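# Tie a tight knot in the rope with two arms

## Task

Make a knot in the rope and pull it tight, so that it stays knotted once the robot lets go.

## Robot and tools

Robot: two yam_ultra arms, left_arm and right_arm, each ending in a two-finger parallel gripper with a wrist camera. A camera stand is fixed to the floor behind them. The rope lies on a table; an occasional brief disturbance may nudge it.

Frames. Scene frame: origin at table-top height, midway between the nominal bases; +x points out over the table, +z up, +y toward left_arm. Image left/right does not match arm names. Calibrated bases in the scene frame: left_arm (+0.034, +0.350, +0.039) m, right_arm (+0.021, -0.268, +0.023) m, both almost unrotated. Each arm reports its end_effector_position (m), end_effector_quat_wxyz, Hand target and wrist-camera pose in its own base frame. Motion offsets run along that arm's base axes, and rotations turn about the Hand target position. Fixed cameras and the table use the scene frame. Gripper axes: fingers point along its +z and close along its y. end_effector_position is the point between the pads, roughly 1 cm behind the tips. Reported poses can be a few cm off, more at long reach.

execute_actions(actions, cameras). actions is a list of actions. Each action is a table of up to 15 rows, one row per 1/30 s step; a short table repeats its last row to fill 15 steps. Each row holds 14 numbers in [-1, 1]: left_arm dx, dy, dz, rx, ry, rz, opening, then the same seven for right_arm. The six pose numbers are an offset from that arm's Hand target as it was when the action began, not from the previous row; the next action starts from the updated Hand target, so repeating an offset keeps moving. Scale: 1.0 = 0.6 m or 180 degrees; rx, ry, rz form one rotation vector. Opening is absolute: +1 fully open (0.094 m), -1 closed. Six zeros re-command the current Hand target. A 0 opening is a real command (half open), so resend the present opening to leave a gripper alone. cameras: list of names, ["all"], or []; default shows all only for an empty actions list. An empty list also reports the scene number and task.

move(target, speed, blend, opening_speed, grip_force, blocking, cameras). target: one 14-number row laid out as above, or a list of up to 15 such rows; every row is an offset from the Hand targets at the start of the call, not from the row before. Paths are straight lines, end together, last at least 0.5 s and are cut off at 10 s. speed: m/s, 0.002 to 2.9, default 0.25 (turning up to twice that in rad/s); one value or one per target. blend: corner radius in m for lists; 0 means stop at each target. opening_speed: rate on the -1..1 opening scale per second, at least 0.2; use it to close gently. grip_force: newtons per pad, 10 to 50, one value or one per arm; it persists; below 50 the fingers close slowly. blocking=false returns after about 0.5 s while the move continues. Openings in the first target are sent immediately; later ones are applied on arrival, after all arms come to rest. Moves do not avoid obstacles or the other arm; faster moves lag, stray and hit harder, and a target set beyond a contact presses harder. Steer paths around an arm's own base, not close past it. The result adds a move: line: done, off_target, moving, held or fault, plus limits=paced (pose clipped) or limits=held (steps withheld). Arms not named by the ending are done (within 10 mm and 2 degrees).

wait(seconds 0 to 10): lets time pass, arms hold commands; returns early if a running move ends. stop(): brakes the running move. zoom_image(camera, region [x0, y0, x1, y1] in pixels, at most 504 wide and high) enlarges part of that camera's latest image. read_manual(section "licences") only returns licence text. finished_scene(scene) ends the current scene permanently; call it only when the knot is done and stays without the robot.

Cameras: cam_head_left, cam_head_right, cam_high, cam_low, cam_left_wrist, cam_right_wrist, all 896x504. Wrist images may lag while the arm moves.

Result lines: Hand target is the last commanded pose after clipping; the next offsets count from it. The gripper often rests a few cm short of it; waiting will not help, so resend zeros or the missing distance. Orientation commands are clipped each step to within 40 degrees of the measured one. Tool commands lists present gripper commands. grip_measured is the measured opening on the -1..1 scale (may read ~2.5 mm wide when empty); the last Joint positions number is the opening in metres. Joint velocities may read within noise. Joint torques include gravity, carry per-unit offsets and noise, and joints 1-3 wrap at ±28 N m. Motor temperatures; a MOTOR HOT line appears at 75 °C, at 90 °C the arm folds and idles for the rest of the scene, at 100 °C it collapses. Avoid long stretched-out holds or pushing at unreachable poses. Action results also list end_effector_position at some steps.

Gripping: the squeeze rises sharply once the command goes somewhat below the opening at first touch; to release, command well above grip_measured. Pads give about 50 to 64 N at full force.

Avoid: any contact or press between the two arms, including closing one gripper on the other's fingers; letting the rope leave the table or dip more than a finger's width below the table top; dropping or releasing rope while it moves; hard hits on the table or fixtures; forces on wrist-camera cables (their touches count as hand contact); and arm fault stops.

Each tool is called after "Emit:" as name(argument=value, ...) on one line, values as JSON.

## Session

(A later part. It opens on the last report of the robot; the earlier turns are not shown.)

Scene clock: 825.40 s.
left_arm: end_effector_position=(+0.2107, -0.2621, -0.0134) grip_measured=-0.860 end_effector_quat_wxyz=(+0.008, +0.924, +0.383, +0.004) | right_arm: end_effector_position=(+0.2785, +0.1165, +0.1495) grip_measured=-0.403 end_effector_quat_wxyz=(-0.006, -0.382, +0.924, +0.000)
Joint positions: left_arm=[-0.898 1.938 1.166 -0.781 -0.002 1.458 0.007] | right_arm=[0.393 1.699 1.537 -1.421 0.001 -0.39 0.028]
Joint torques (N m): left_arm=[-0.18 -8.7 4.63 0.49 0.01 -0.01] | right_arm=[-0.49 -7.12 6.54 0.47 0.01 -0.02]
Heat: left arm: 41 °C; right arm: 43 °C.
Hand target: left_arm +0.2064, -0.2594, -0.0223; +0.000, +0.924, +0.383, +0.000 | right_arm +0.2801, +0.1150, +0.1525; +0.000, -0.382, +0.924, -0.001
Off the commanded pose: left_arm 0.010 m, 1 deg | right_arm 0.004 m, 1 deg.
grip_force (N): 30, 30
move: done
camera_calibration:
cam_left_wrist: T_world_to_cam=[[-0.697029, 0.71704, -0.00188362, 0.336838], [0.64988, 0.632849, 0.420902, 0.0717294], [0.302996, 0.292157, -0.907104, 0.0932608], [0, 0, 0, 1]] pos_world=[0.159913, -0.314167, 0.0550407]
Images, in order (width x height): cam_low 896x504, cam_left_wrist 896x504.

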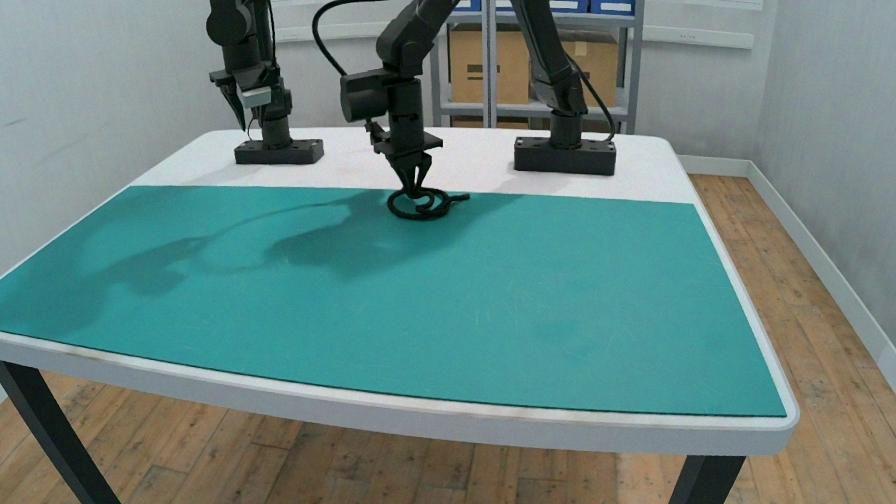

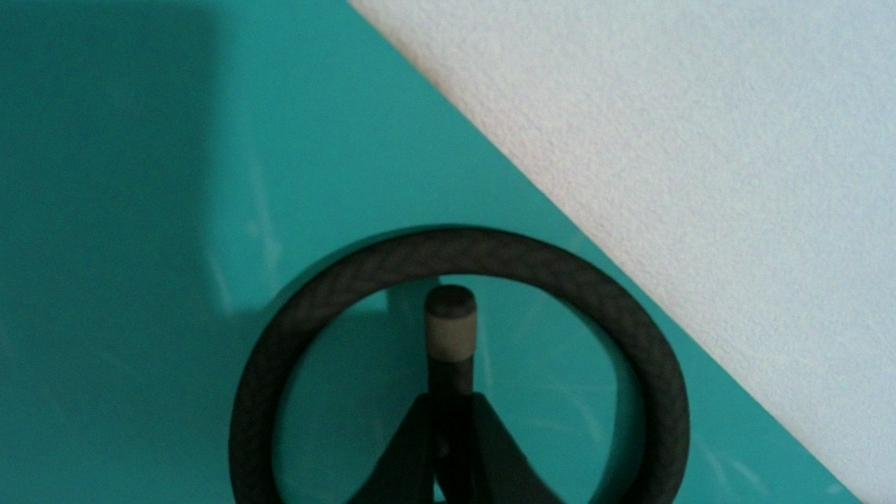

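Emit:
move(target=[[0,0,0,0,0,0,-0.6, 0,0,0,0,0,0,-0.4],[0,0,0.14,0,0,0,-0.6, 0,0,0,0,0,0,-0.4],[0.04,0.02,0.24,0,0,0,-0.6, 0,0,0,0,0,0,-0.4]], speed=[0.1,0.08,0.2], opening_speed=1, cameras=["cam_low","cam_left_wrist"])

Emit:
zoom_image(camera="cam_low", region=[330, 100, 550, 240])

Scene clock: 836.37 s.
left_arm: end_effector_position=(+0.2304, -0.2463, +0.1121) grip_measured=-0.602 end_effector_quat_wxyz=(-0.007, +0.922, +0.387, -0.001) | right_arm: end_effector_position=(+0.2785, +0.1165, +0.1495) grip_measured=-0.403 end_effector_quat_wxyz=(-0.006, -0.382, +0.924, +0.000)
Joint positions: left_arm=[-0.823 1.834 1.551 -1.301 -0.003 1.524 0.019] | right_arm=[0.393 1.699 1.537 -1.421 0.001 -0.39 0.028]
Joint torques (N m): left_arm=[0.05 -10.74 8.53 0.08 0.02 0.1] | right_arm=[-0.49 -7.13 6.56 0.47 0.01 -0.02]
Heat: left arm: 41 °C; right arm: 43 °C.
Hand target: left_arm +0.2304, -0.2474, +0.1217; +0.000, +0.924, +0.383, +0.000 | right_arm +0.2801, +0.1150, +0.1525; +0.000, -0.382, +0.924, -0.001
Off the commanded pose: left_arm 0.010 m, 1 deg | right_arm 0.004 m, 1 deg.
grip_force (N): 30, 30
move: done
camera_calibration:
cam_left_wrist: T_world_to_cam=[[-0.702731, 0.71086, 0.029115, 0.335742], [0.653013, 0.628221, 0.42298, -0.00597126], [0.282389, 0.316254, -0.905671, 0.207077], [0, 0, 0, 1]] pos_world=[0.181359, -0.300403, 0.180294]
Images, in order (width x height): cam_low 896x504, cam_left_wrist 896x504.

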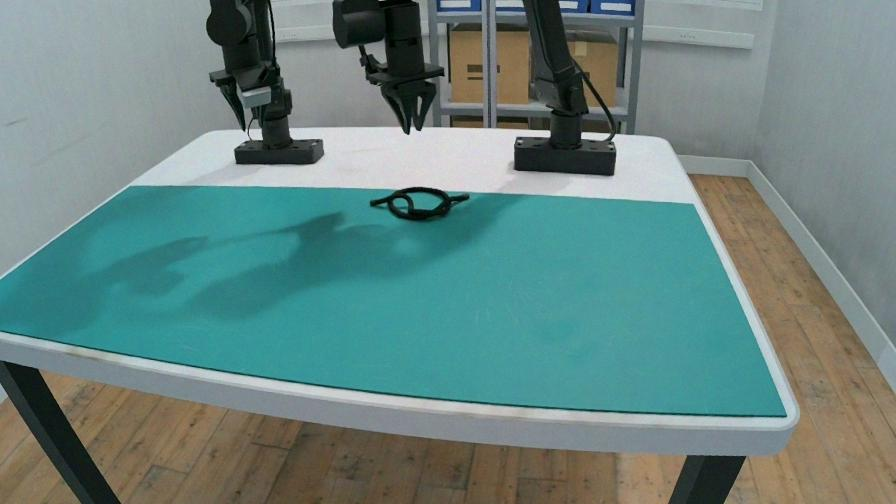

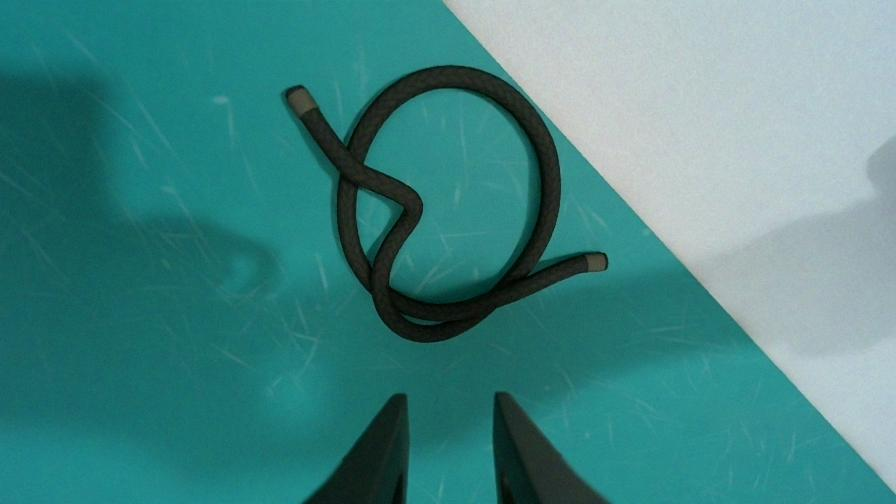

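Scaled by 2.291.

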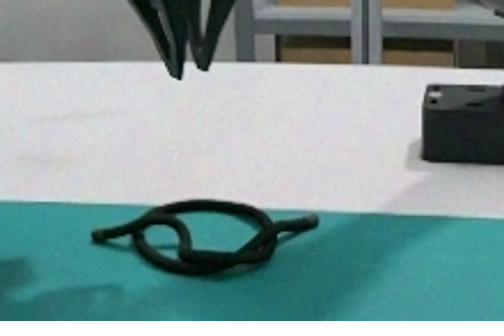

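Emit:
move(target=[[0.016,-0.11,-0.05,0,0,0.333,-0.4, 0.0,-0.15,0,0,0,0,-0.4],[0.016,-0.113,-0.15,0,0,0.333,-0.4, 0,-0.15,0,0,0,0,-0.4]], speed=[0.25,0.15], cameras=["cam_left_wrist"])

Scene clock: 862.03 s.
left_arm: end_effector_position=(+0.2430, -0.3134, +0.0393) grip_measured=-0.402 end_effector_quat_wxyz=(+0.003, +0.608, +0.794, +0.001) | right_arm: end_effector_position=(+0.2838, +0.0271, +0.1505) grip_measured=-0.403 end_effector_quat_wxyz=(-0.007, -0.382, +0.924, +0.001)
Joint positions: left_arm=[-0.915 2.085 1.61 -1.09 -0.003 0.392 0.028] | right_arm=[0.093 1.637 1.472 -1.421 0.002 -0.691 0.028]
Joint torques (N m): left_arm=[-0.5 -11.11 5.5 0.51 0.02 -0.04] | right_arm=[-0.51 -8.14 4.78 0.54 0 -0.02]
Heat: left arm: 40 °C; right arm: 42 °C.
Hand target: left_arm +0.2400, -0.3152, +0.0317; +0.000, +0.609, +0.793, +0.000 | right_arm +0.2801, +0.0249, +0.1525; +0.000, -0.382, +0.924, -0.001
Off the commanded pose: left_arm 0.008 m, 0 deg | right_arm 0.005 m, 1 deg.
grip_force (N): 30, 30
move: done
camera_calibration:
cam_left_wrist: T_world_to_cam=[[-0.969184, -0.246097, 0.0108938, 0.159986], [-0.219405, 0.882484, 0.416034, 0.35074], [-0.111998, 0.400823, -0.909284, 0.281302], [0, 0, 0, 1]] pos_world=[0.263515, -0.382902, 0.108121]
Images, in order (width x height): cam_left_wrist 896x504.

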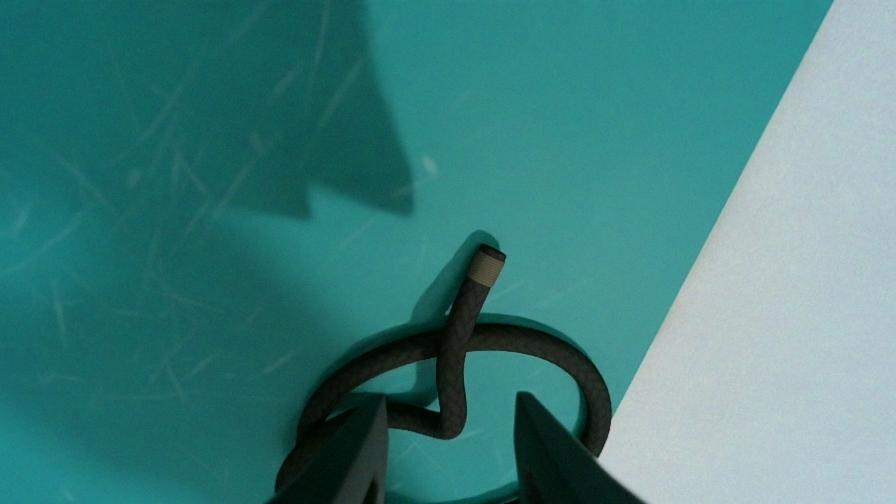

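Emit:
move(target=[[-0.01,0.007,-0.06,0,0,-0.122,-0.5, 0,0,0,0,0,0,-0.4],[-0.01,0.007,-0.096,0,0,-0.122,-0.5, 0,0,0,0,0,0,-0.4]], speed=[0.15,0.08], cameras=["cam_left_wrist"])

Scene clock: 875.93 s.
left_arm: end_effector_position=(+0.2391, -0.3127, -0.0139) grip_measured=-0.498 end_effector_quat_wxyz=(+0.010, +0.745, +0.667, +0.001) | right_arm: end_effector_position=(+0.2838, +0.0271, +0.1505) grip_measured=-0.403 end_effector_quat_wxyz=(-0.007, -0.382, +0.924, +0.001)
Joint positions: left_arm=[-0.922 2.13 1.456 -0.878 -0.003 0.759 0.024] | right_arm=[0.093 1.637 1.472 -1.421 0.002 -0.691 0.028]
Joint torques (N m): left_arm=[-0.39 -10.4 4.82 0.53 0.03 0.08] | right_arm=[-0.51 -8.16 4.78 0.54 0 -0.02]
Heat: left arm: 42 °C; right arm: 43 °C.
Hand target: left_arm +0.2340, -0.3110, -0.0258; +0.000, +0.749, +0.663, +0.000 | right_arm +0.2801, +0.0249, +0.1525; +0.000, -0.382, +0.924, -0.001
Off the commanded pose: left_arm 0.013 m, 1 deg | right_arm 0.005 m, 1 deg.
grip_force (N): 30, 30
move: off_target (left_arm)
camera_calibration:
cam_left_wrist: T_world_to_cam=[[-0.99222, 0.1245, -0.00000976, 0.278211], [0.113575, 0.905185, 0.409562, 0.298731], [0.0509992, 0.406374, -0.912282, 0.194876], [0, 0, 0, 1]] pos_world=[0.23218, -0.384236, 0.0554362]
Images, in order (width x height): cam_left_wrist 896x504.

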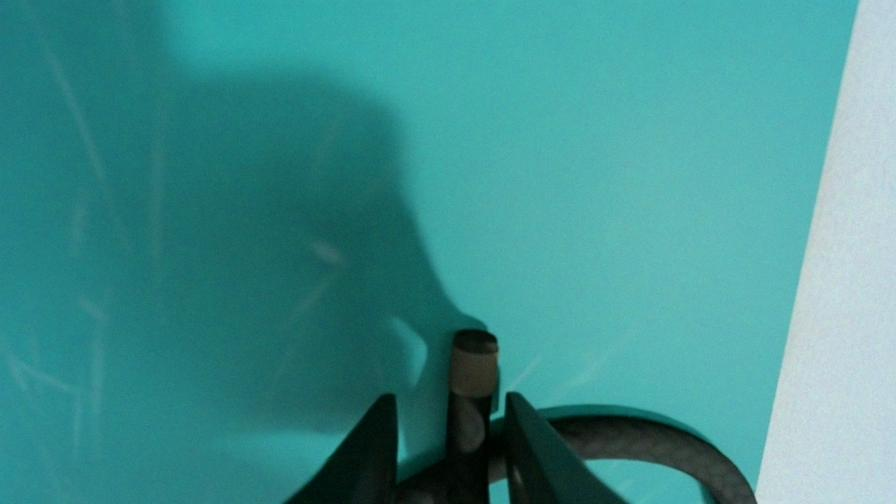

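Emit:
move(target=[[0,0,0,0,0,0,-1, 0,0,0,0,0,0,-0.4],[0,0.02,0.065,0,0,0,-1, 0,0,0,0,0,0,-0.4],[-0.037,0.127,0.06,0,0,-0.378,-1, 0,0,0,0,0,0,-0.4],[-0.037,0.127,0.005,0,0,-0.378,-1, 0,0,0,0,0,0,-0.4]], speed=[0.15,0.1,0.15,0.08], opening_speed=1, cameras=["cam_left_wrist","cam_low"])

Emit:
zoom_image(camera="cam_low", region=[330, 100, 550, 240])

Scene clock: 894.43 s.
left_arm: end_effector_position=(+0.2152, -0.2405, -0.0139) grip_measured=-0.857 end_effector_quat_wxyz=(+0.009, +0.991, +0.132, +0.008) | right_arm: end_effector_position=(+0.2838, +0.0271, +0.1505) grip_measured=-0.403 end_effector_quat_wxyz=(-0.007, -0.382, +0.924, +0.001)
Joint positions: left_arm=[-0.846 1.889 1.095 -0.754 -0.003 2.032 0.007] | right_arm=[0.093 1.637 1.472 -1.421 0.002 -0.691 0.028]
Joint torques (N m): left_arm=[0.61 -8.12 4.51 0.45 0.02 0.11] | right_arm=[-0.51 -8.14 4.78 0.54 -0.01 -0.03]
Heat: left arm: 42 °C; right arm: 43 °C.
Hand target: left_arm +0.2119, -0.2347, -0.0229; +0.000, +0.992, +0.130, +0.000 | right_arm +0.2801, +0.0249, +0.1525; +0.000, -0.382, +0.924, -0.001
Off the commanded pose: left_arm 0.011 m, 1 deg | right_arm 0.005 m, 1 deg.
grip_force (N): 30, 30
move: off_target (left_arm)
camera_calibration:
cam_left_wrist: T_world_to_cam=[[-0.24652, 0.969133, -0.0029167, 0.288103], [0.873535, 0.223504, 0.432416, -0.091098], [0.41972, 0.104051, -0.90167, 0.0148736], [0, 0, 0, 1]] pos_world=[0.144358, -0.260397, 0.0536436]
Images, in order (width x height): cam_low 896x504, cam_left_wrist 896x504.

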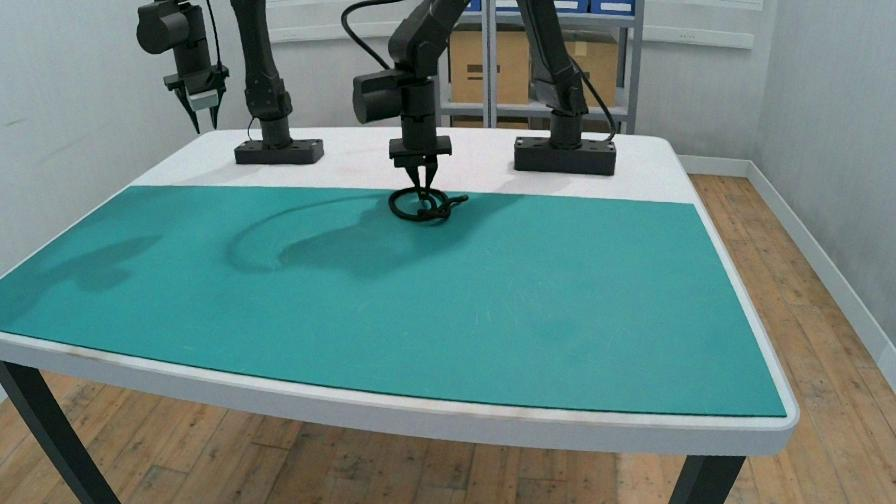

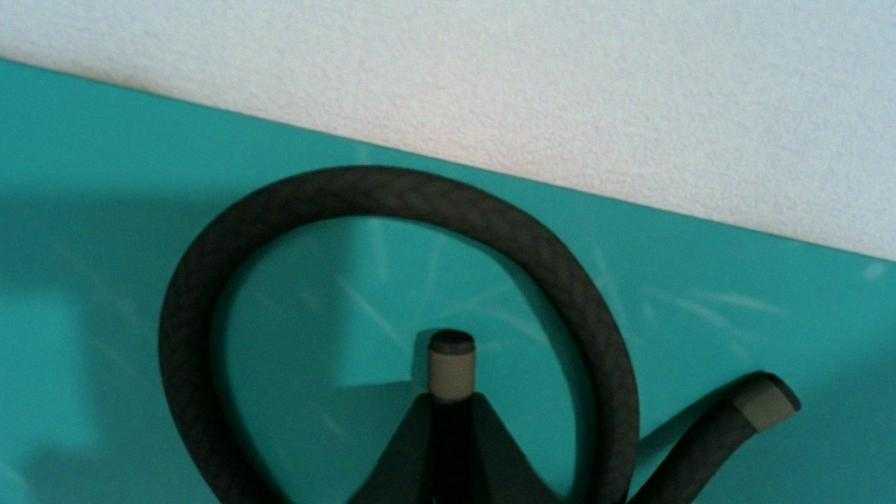

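Scaled by 2.291.

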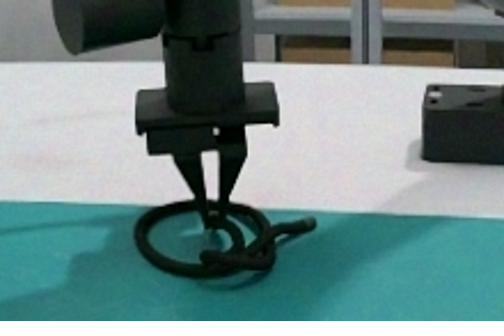

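Emit:
move(target=[[-0.01,0,-0.01,0,0,0,-1, 0,0,0,0,0,0,-0.4],[-0.01,0,-0.01,0,0,0,-0.6, 0,0,0,0,0,0,-0.4],[0,0,0.14,0,0,0,-0.6, 0,0,0,0,0,0,-0.4],[0.05,0.02,0.24,0,0,0,-0.6, 0,0,0,0,0,0,-0.4]], speed=[0.1,0.1,0.08,0.2], opening_speed=1, cameras=["cam_low","cam_left_wrist"])

Emit:
zoom_image(camera="cam_low", region=[330, 100, 550, 240])

Scene clock: 908.07 s.
left_arm: end_effector_position=(+0.2418, -0.2231, +0.1137) grip_measured=-0.602 end_effector_quat_wxyz=(-0.005, +0.989, +0.148, +0.004) | right_arm: end_effector_position=(+0.2838, +0.0271, +0.1505) grip_measured=-0.403 end_effector_quat_wxyz=(-0.007, -0.382, +0.924, +0.001)
Joint positions: left_arm=[-0.756 1.792 1.504 -1.286 -0.014 2.089 0.019] | right_arm=[0.093 1.637 1.472 -1.421 0.002 -0.691 0.028]
Joint torques (N m): left_arm=[0.05 -9.73 8.54 0.05 -0.04 0.11] | right_arm=[-0.5 -8.16 4.78 0.54 -0.01 -0.02]
Heat: left arm: 41 °C; right arm: 43 °C.
Hand target: left_arm +0.2419, -0.2227, +0.1212; +0.000, +0.992, +0.130, +0.000 | right_arm +0.2801, +0.0249, +0.1525; +0.000, -0.382, +0.924, -0.001
Off the commanded pose: left_arm 0.007 m, 2 deg | right_arm 0.005 m, 1 deg.
joint sent to its limit (left arm) — joint 6 (wrist roll), upper limit. The joint targets still meet the commanded pose.
grip_force (N): 30, 30
move: done; target 2's new opening was sent with left_arm's hand 0.012 m and 1 deg from that target
camera_calibration:
cam_left_wrist: T_world_to_cam=[[-0.278518, 0.960093, 0.0254673, 0.280646], [0.870399, 0.241111, 0.429267, -0.168275], [0.405996, 0.141725, -0.902818, 0.128833], [0, 0, 0, 1]] pos_world=[0.172326, -0.247132, 0.181401]
Images, in order (width x height): cam_low 896x504, cam_left_wrist 896x504.

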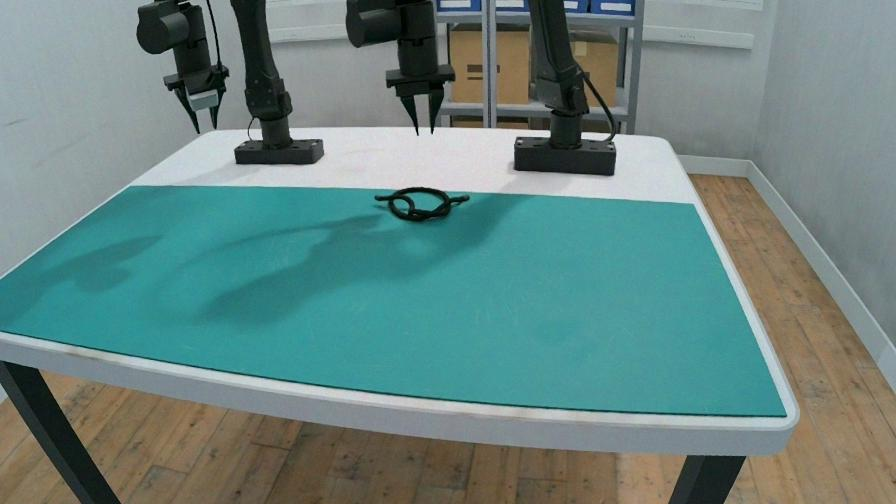

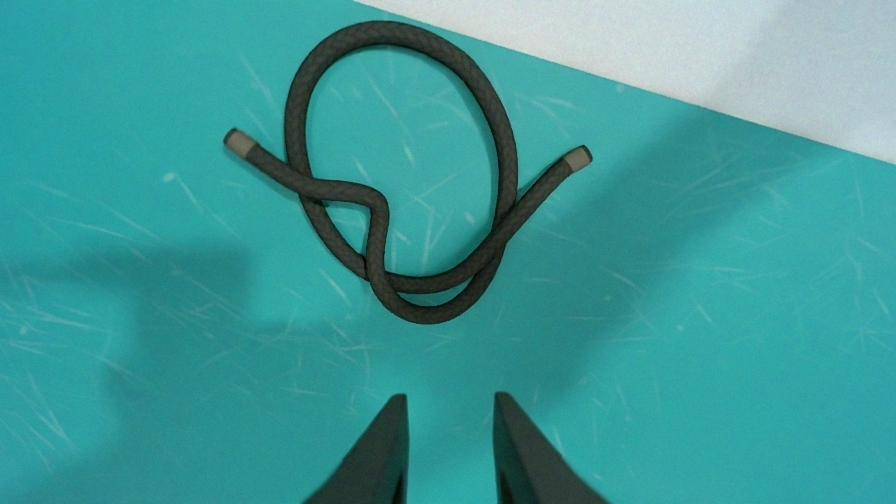

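Scaled by 2.291.

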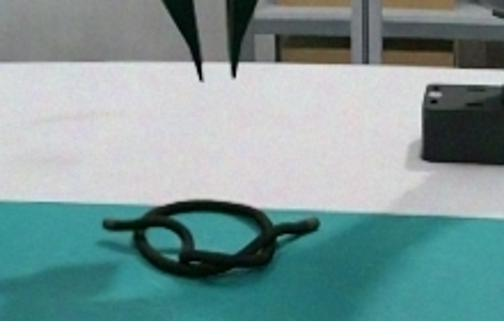

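Emit:
execute_actions(actions=[])

Scene clock: 951.90 s.
left_arm: end_effector_position=(+0.2417, -0.2230, +0.1137) grip_measured=-0.602 end_effector_quat_wxyz=(-0.005, +0.989, +0.148, +0.004) | right_arm: end_effector_position=(+0.2838, +0.0271, +0.1505) grip_measured=-0.403 end_effector_quat_wxyz=(-0.007, -0.382, +0.924, +0.001)
Joint positions: left_arm=[-0.756 1.792 1.504 -1.286 -0.014 2.089 0.019] | right_arm=[0.093 1.637 1.472 -1.421 0.002 -0.691 0.028]
Joint velocities: within noise
Joint torques (N m): left_arm=[0.08 -9.74 8.53 0.06 -0.04 0.11] | right_arm=[-0.53 -8.14 4.77 0.54 0 -0.02]
Motor temperatures (°C): left_arm=[29 42 36 31 31 31 29] | right_arm=[30 43 39 31 30 31 30]
Heat: left arm: 42 °C; right arm: 43 °C.
Hand target: left_arm +0.2419, -0.2227, +0.1212; +0.000, +0.992, +0.130, +0.000 | right_arm +0.2801, +0.0249, +0.1525; +0.000, -0.382, +0.924, -0.001
Tool commands: left_gripper/opening=-0.6 right_gripper/opening=-0.4
Off the commanded pose: left_arm 0.007 m, 2 deg | right_arm 0.005 m, 1 deg.
grip_force (N): 30, 30
camera_calibration:
cam_left_wrist: T_world_to_cam=[[-0.278505, 0.96009, 0.0257449, 0.280593], [0.870487, 0.241005, 0.42915, -0.168295], [0.405818, 0.141931, -0.902866, 0.128923], [0, 0, 0, 1]] pos_world=[0.172326, -0.247133, 0.1814]
cam_right_wrist: T_world_to_cam=[[0.708108, -0.706082, -0.00552012, -0.180037], [-0.649338, -0.654233, 0.387736, 0.184881], [-0.277385, -0.270974, -0.921754, 0.310158], [0, 0, 0, 1]] pos_world=[0.33357, 0.0778792, 0.21321]

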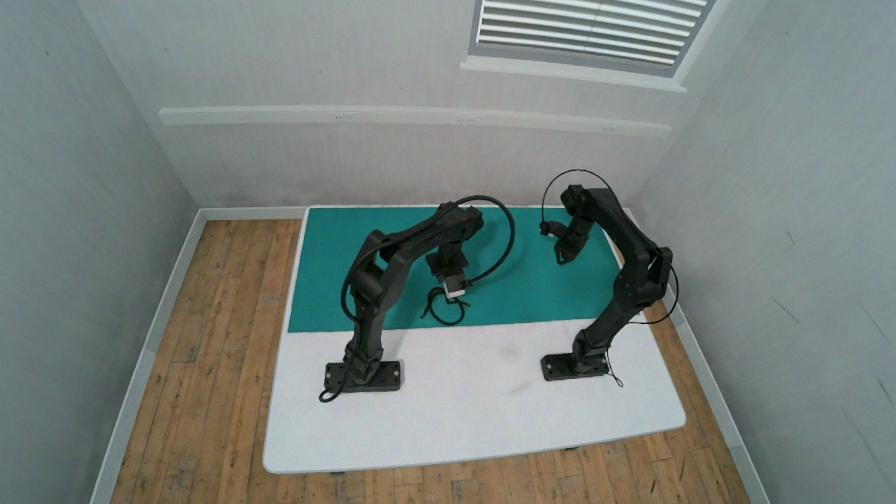

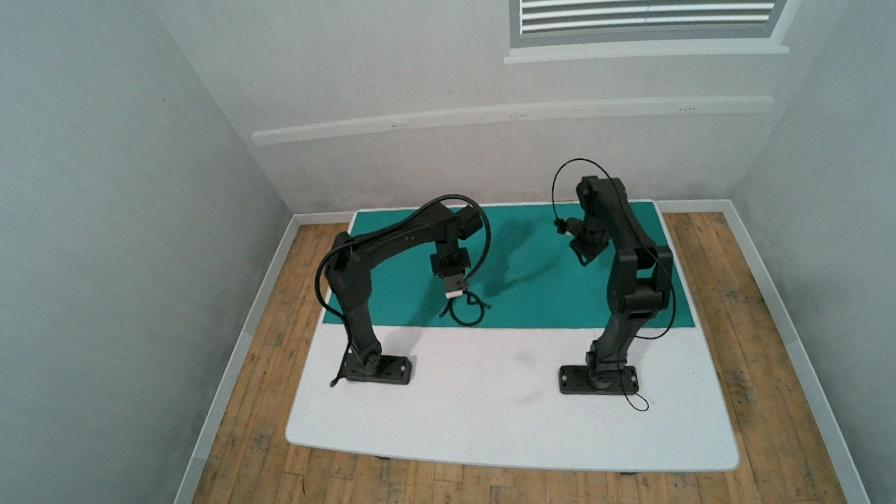

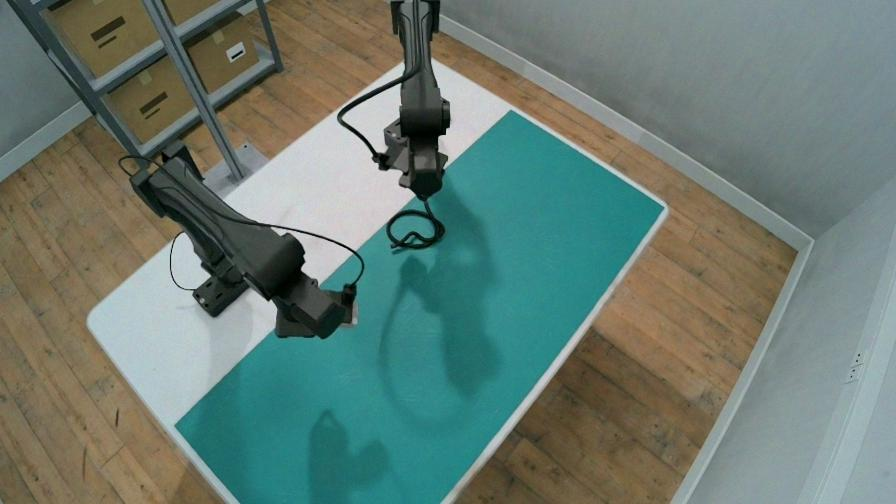

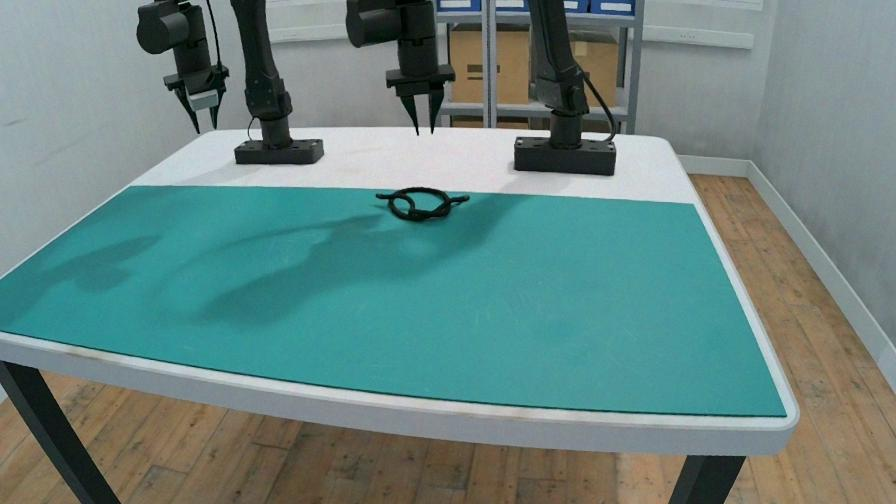

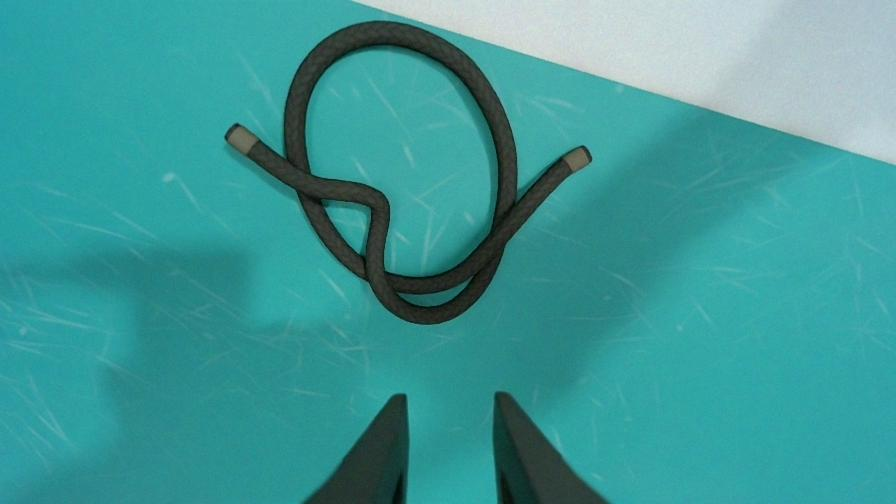

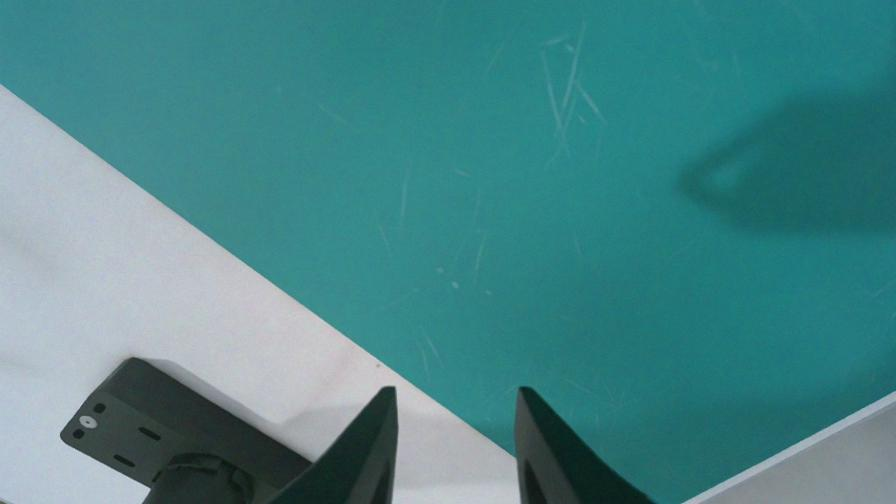

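Emit:
move(target=[[0.0645,-0.0455,-0.02,0,0,0.917,-0.6,-0.12,0.2,0,0,0,0.639,-0.4],[0.0645,-0.0455,-0.02,0,0,0.917,-0.6,-0.12,0.4835,-0.05,0,0,0.639,-0.4]], cameras=["cam_left_wrist","cam_right_wrist"])

Scene clock: 1000.53 s.
left_arm: end_effector_position=(+0.2768, -0.2486, +0.1081) grip_measured=-0.602 end_effector_quat_wxyz=(+0.004, +0.006, +1.000, -0.001) | right_arm: end_effector_position=(+0.2030, +0.2002, +0.1375) grip_measured=-0.403 end_effector_quat_wxyz=(+0.019, +0.985, -0.173, +0.008)
Joint positions: left_arm=[-0.736 1.952 1.693 -1.304 -0.003 -0.724 0.019] | right_arm=[0.796 1.642 1.425 -1.377 0.034 -1.998 0.028]
Joint torques (N m): left_arm=[0.54 -9.28 9.25 0.16 0.02 -0.06] | right_arm=[-0.57 -7.1 5.91 0.24 0.01 0]
Heat: left arm: 42 °C; right arm: 43 °C.
Hand target: left_arm +0.2805, -0.2501, +0.1091; +0.000, +0.000, +1.000, +0.000 | right_arm +0.2001, +0.1944, +0.1396; +0.023, +0.984, -0.174, +0.004 (not the last commanded pose)
Off the commanded pose: left_arm 0.004 m, 1 deg | right_arm 0.116 m, 2 deg.
grip_force (N): 30, 30
move: held (right_arm; a check stopped the path); path passed 1 of 2 targets; limits=held
pose unreachable (right arm): on one or more control steps of this call, first in action 0 (counted from 0), this arm could not follow its commanded pose, so it was not sent that pose on those steps. It may still have moved: this result reports where it is.
cause: moving toward the commanded pose would bring a part of the arm too close to another arm (this arm's wrist (the part past joint 4) and the left arm's wrist (the part past joint 4), where that arm would come to rest).
camera_calibration:
cam_left_wrist: T_world_to_cam=[[-0.0273977, -0.99946, 0.0181216, -0.240903], [-0.909975, 0.0324401, 0.413391, 0.252393], [-0.413756, -0.00516428, -0.910373, 0.30436], [0, 0, 0, 1]] pos_world=[0.349002, -0.247389, 0.17711]
cam_right_wrist: T_world_to_cam=[[0.337358, 0.940806, -0.0327498, -0.251268], [0.868738, -0.297738, 0.395786, -0.130022], [0.362607, -0.161973, -0.917758, 0.17029], [0, 0, 0, 1]] pos_world=[0.135974, 0.225265, 0.199517]
Images, in order (width x height): cam_left_wrist 896x504, cam_right_wrist 896x504.

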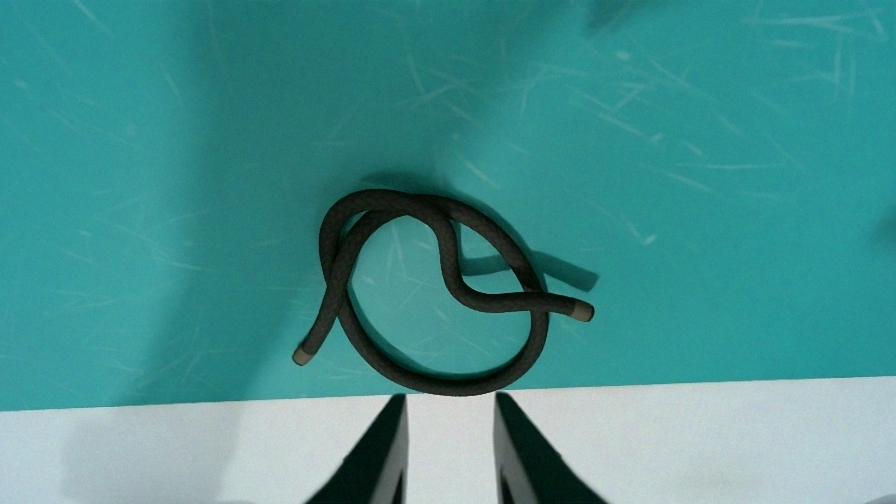

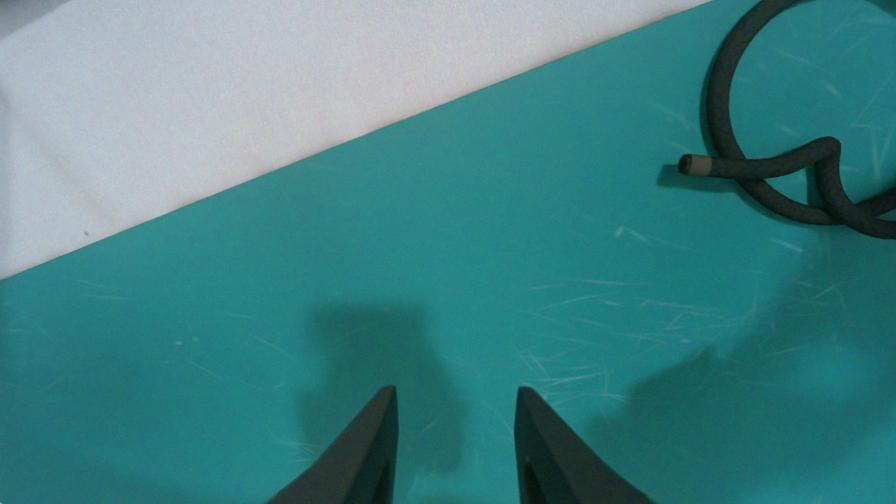

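Emit:
move(target=[[-0.04,0.0025,-0.1,0,0,0,-0.4,0,-0.1,0,0,0,0,-0.4],[-0.04,0.0025,-0.2217,0,0,0,-0.4,0,-0.1,0,0,0,0,-0.4]], speed=0.15, cameras=["cam_left_wrist"])

Emit:
zoom_image(camera="cam_left_wrist", region=[200, 100, 700, 400])

Scene clock: 1038.30 s.
left_arm: end_effector_position=(+0.2589, -0.2495, -0.0164) grip_measured=-0.402 end_effector_quat_wxyz=(+0.003, +0.002, +1.000, -0.003) | right_arm: end_effector_position=(+0.2070, +0.1423, +0.1411) grip_measured=-0.403 end_effector_quat_wxyz=(+0.027, +0.980, -0.197, +0.023)
Joint positions: left_arm=[-0.77 2.027 1.284 -0.819 0 -0.766 0.028] | right_arm=[0.648 1.501 1.297 -1.377 0.069 -2.097 0.028]
Joint torques (N m): left_arm=[-0.13 -9.88 4.93 0.51 -0.01 -0.06] | right_arm=[-0.51 -6.31 4.66 0.3 0.04 -0.04]
Heat: left arm: 39 °C; right arm: 42 °C.
Hand target: left_arm +0.2566, -0.2486, -0.0239; +0.000, +0.000, +1.000, -0.001 | right_arm +0.2002, +0.1344, +0.1396; +0.023, +0.984, -0.174, +0.004
Off the commanded pose: left_arm 0.008 m, 1 deg | right_arm 0.011 m, 3 deg.
joint sent to its limit (right arm) — joint 6 (wrist roll), lower limit. The joint targets are off in orientation, not in position.
grip_force (N): 30, 30
move: off_target (right_arm)
camera_calibration:
cam_left_wrist: T_world_to_cam=[[-0.0187239, -0.999578, 0.0221901, -0.242142], [-0.90998, 0.0262322, 0.413822, 0.286135], [-0.41423, -0.0124442, -0.910087, 0.181894], [0, 0, 0, 1]] pos_world=[0.33119, -0.247282, 0.0525037]
Images, in order (width x height): cam_left_wrist 896x504.

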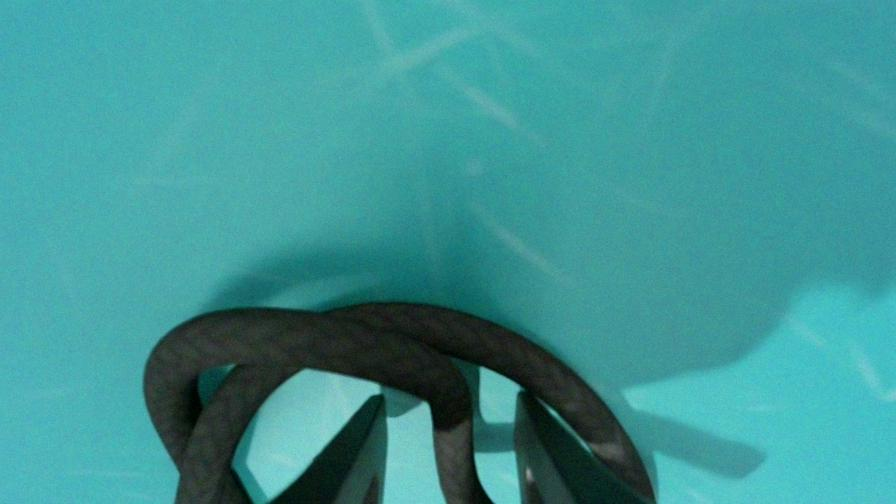

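Scaled by 1.008.

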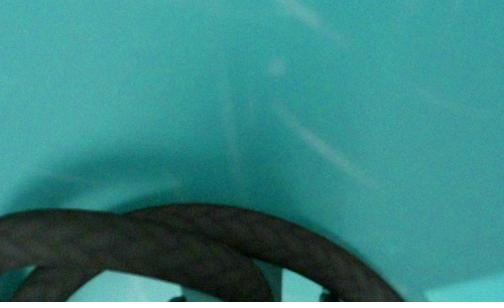

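Emit:
move(target=[[0,0,0,0,0,0,-1,0,0,0,0,0,0,-0.4],[0,0,0.06,0,0,0,-1,0,0,0,0,0,0,-0.4],[0.02,0.06,0.06,0,0,-0.25,-1,0,0,0,0,0,0,-0.4]], speed=0.15, opening_speed=1.5, cameras=["cam_left_wrist","cam_high","cam_low"])

Emit:
zoom_image(camera="cam_low", region=[330, 120, 530, 250])

Emit:
zoom_image(camera="cam_high", region=[340, 160, 500, 280])

Scene clock: 1050.13 s.
left_arm: end_effector_position=(+0.2699, -0.2158, +0.0069) grip_measured=-0.868 end_effector_quat_wxyz=(-0.006, +0.382, +0.924, +0.002) | right_arm: end_effector_position=(+0.2070, +0.1423, +0.1411) grip_measured=-0.403 end_effector_quat_wxyz=(+0.027, +0.980, -0.197, +0.023)
Joint positions: left_arm=[-0.677 1.959 1.287 -0.912 0 0.107 0.006] | right_arm=[0.648 1.501 1.297 -1.377 0.069 -2.097 0.028]
Joint torques (N m): left_arm=[0.51 -13.11 4.66 0.32 -0.01 0.05] | right_arm=[-0.51 -6.31 4.67 0.3 0.04 -0.04]
Heat: left arm: 40 °C; right arm: 42 °C.
Hand target: left_arm +0.2685, -0.2126, +0.0121; +0.000, +0.383, +0.924, -0.001 | right_arm +0.2002, +0.1344, +0.1396; +0.023, +0.984, -0.174, +0.004
Off the commanded pose: left_arm 0.006 m, 1 deg | right_arm 0.010 m, 3 deg.
joint sent to its limit (right arm) — joint 6 (wrist roll), lower limit. The joint targets are off in orientation, not in position.
grip_force (N): 30, 30
move: off_target (right_arm)
camera_calibration:
cam_left_wrist: T_world_to_cam=[[-0.71644, -0.697433, 0.017356, 0.0447731], [-0.623781, 0.651526, 0.431754, 0.343157], [-0.312427, 0.2985, -0.901824, 0.247665], [0, 0, 0, 1]] pos_world=[0.323509, -0.266277, 0.0744134]
Images, in order (width x height): cam_high 896x504, cam_low 896x504, cam_left_wrist 896x504.

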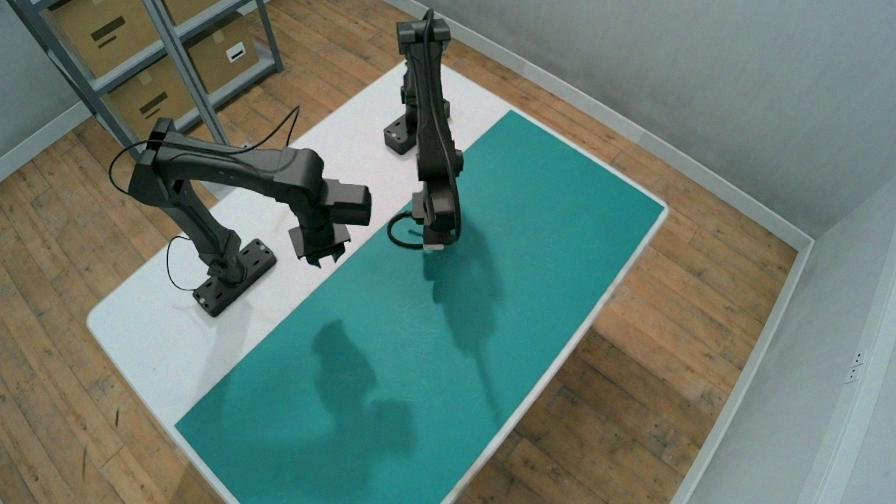

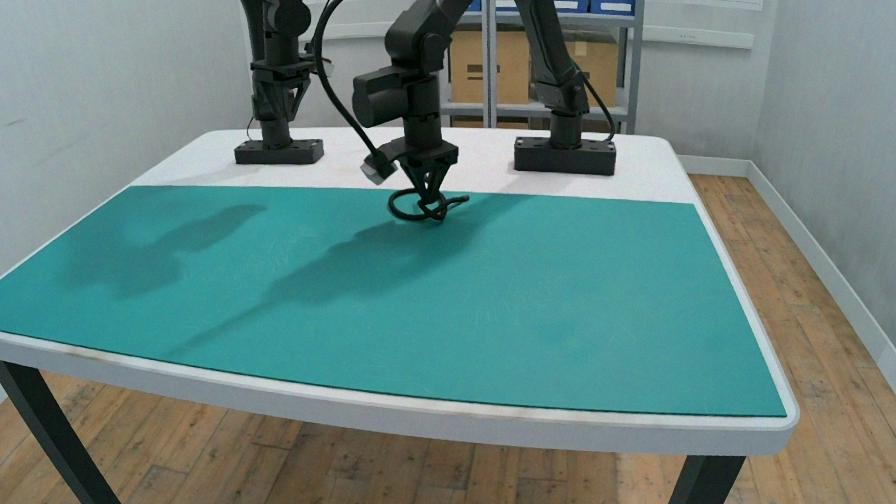

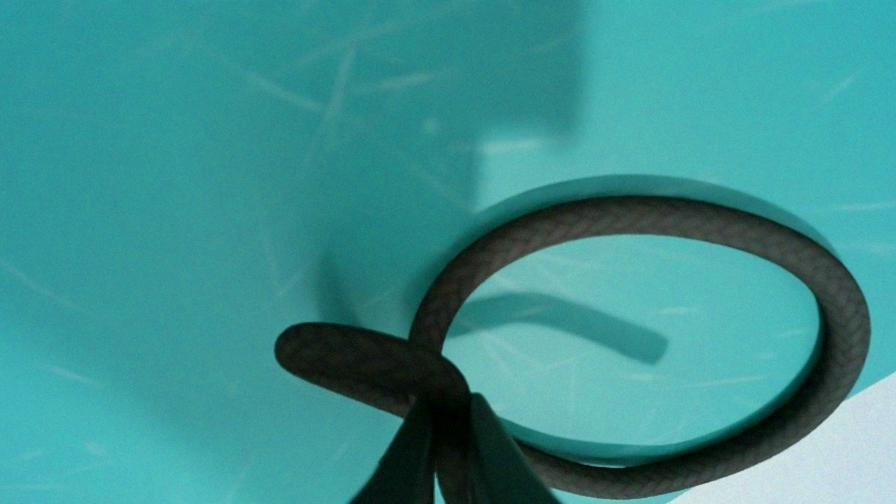

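Scaled by 2.520.

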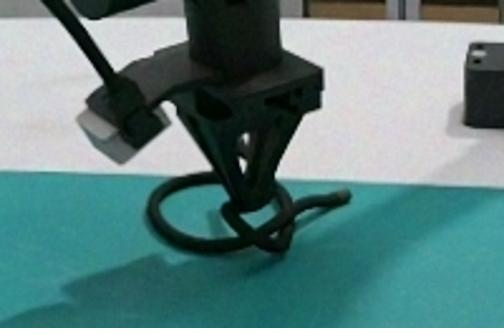

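Scaled by 3.150.

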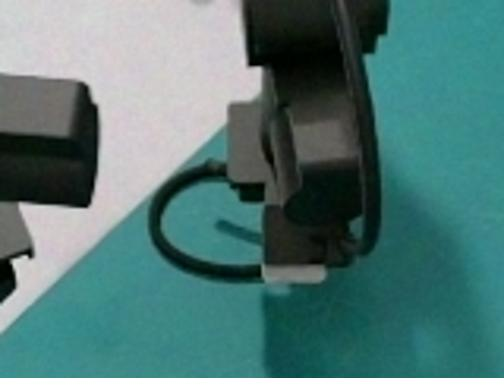

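Emit:
move(target=[[0.0,0.03,0.0,0,0,-0.27,-1,0,0,0,0,0,0,-0.4],[0.0,0.03,-0.065,0,0,-0.27,-1,0,0,0,0,0,0,-0.4],[0.0,0.03,-0.065,0,0,-0.27,-0.6,0,0,0,0,0,0,-0.4],[0.0,0.03,0.15,0,0,-0.27,-0.6,0,0,0,0,0,0,-0.4]], speed=0.15, opening_speed=1.5, cameras=["cam_left_wrist"])

Scene clock: 1084.13 s.
left_arm: end_effector_position=(+0.2647, -0.1938, +0.0899) grip_measured=-0.602 end_effector_quat_wxyz=(-0.013, +0.729, +0.685, -0.002) | right_arm: end_effector_position=(+0.2070, +0.1423, +0.1411) grip_measured=-0.403 end_effector_quat_wxyz=(+0.027, +0.980, -0.197, +0.023)
Joint positions: left_arm=[-0.636 1.82 1.444 -1.222 -0.002 0.997 0.019] | right_arm=[0.648 1.501 1.297 -1.377 0.069 -2.097 0.028]
Joint torques (N m): left_arm=[0.58 -11.1 8.7 0.1 0.01 0.08] | right_arm=[-0.51 -6.32 4.67 0.3 0.04 -0.03]
Heat: left arm: 42 °C; right arm: 41 °C.
Hand target: left_arm +0.2685, -0.1946, +0.1021; +0.000, +0.729, +0.685, +0.000 | right_arm +0.2002, +0.1344, +0.1396; +0.023, +0.984, -0.174, +0.004
Off the commanded pose: left_arm 0.013 m, 2 deg | right_arm 0.010 m, 3 deg.
joint sent to its limit (right arm) — joint 6 (wrist roll), lower limit. The joint targets are off in orientation, not in position.
grip_force (N): 30, 30
move: off_target (left_arm, right_arm); target 3's new opening was sent with left_arm's hand 0.016 m and 0 deg from that target
camera_calibration:
cam_left_wrist: T_world_to_cam=[[-0.996384, 0.0761759, 0.0376269, 0.277166], [0.0849593, 0.89689, 0.434016, 0.149409], [-0.000685657, 0.435643, -0.900119, 0.258252], [0, 0, 0, 1]] pos_world=[0.263648, -0.267623, 0.157183]
Images, in order (width x height): cam_left_wrist 896x504.

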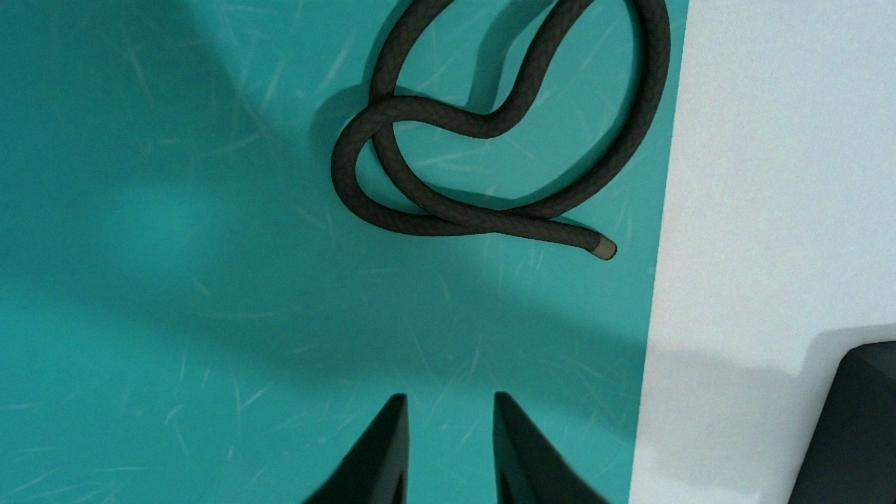

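Emit:
move(target=[0,-0.1,0.08,0,0,0,-0.6,0,0,0,0,0,0,-0.4], cameras=["cam_left_wrist"])

Scene clock: 1089.30 s.
left_arm: end_effector_position=(+0.2661, -0.2535, +0.1489) grip_measured=-0.602 end_effector_quat_wxyz=(+0.003, +0.732, +0.682, +0.002) | right_arm: end_effector_position=(+0.2070, +0.1423, +0.1411) grip_measured=-0.403 end_effector_quat_wxyz=(+0.027, +0.980, -0.197, +0.023)
Joint positions: left_arm=[-0.766 1.944 1.842 -1.463 -0.003 0.876 0.019] | right_arm=[0.648 1.501 1.297 -1.377 0.069 -2.097 0.028]
Joint torques (N m): left_arm=[0.49 -9.26 9.06 0.16 0.02 -0.02] | right_arm=[-0.51 -6.31 4.67 0.3 0.04 -0.04]
Heat: left arm: 42 °C; right arm: 41 °C.
Hand target: left_arm +0.2686, -0.2546, +0.1502; +0.000, +0.729, +0.685, +0.000 | right_arm +0.2002, +0.1344, +0.1396; +0.023, +0.984, -0.174, +0.004
Off the commanded pose: left_arm 0.003 m, 1 deg | right_arm 0.010 m, 3 deg.
joint sent to its limit (right arm) — joint 6 (wrist roll), lower limit. The joint targets are off in orientation, not in position.
grip_force (N): 30, 30
move: off_target (right_arm)
camera_calibration:
cam_left_wrist: T_world_to_cam=[[-0.996284, 0.0857088, 0.00851338, 0.287509], [0.0813928, 0.904541, 0.418546, 0.182478], [0.0281724, 0.417683, -0.908156, 0.326319], [0, 0, 0, 1]] pos_world=[0.262395, -0.325999, 0.217525]
Images, in order (width x height): cam_left_wrist 896x504.

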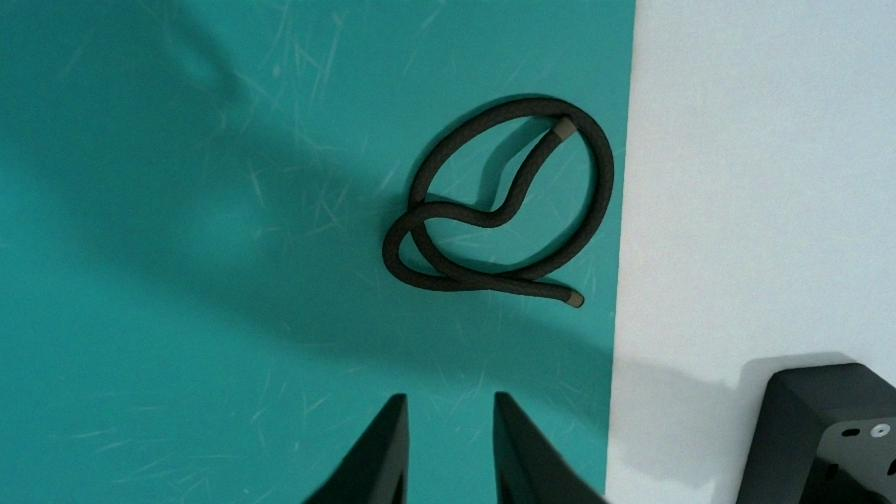

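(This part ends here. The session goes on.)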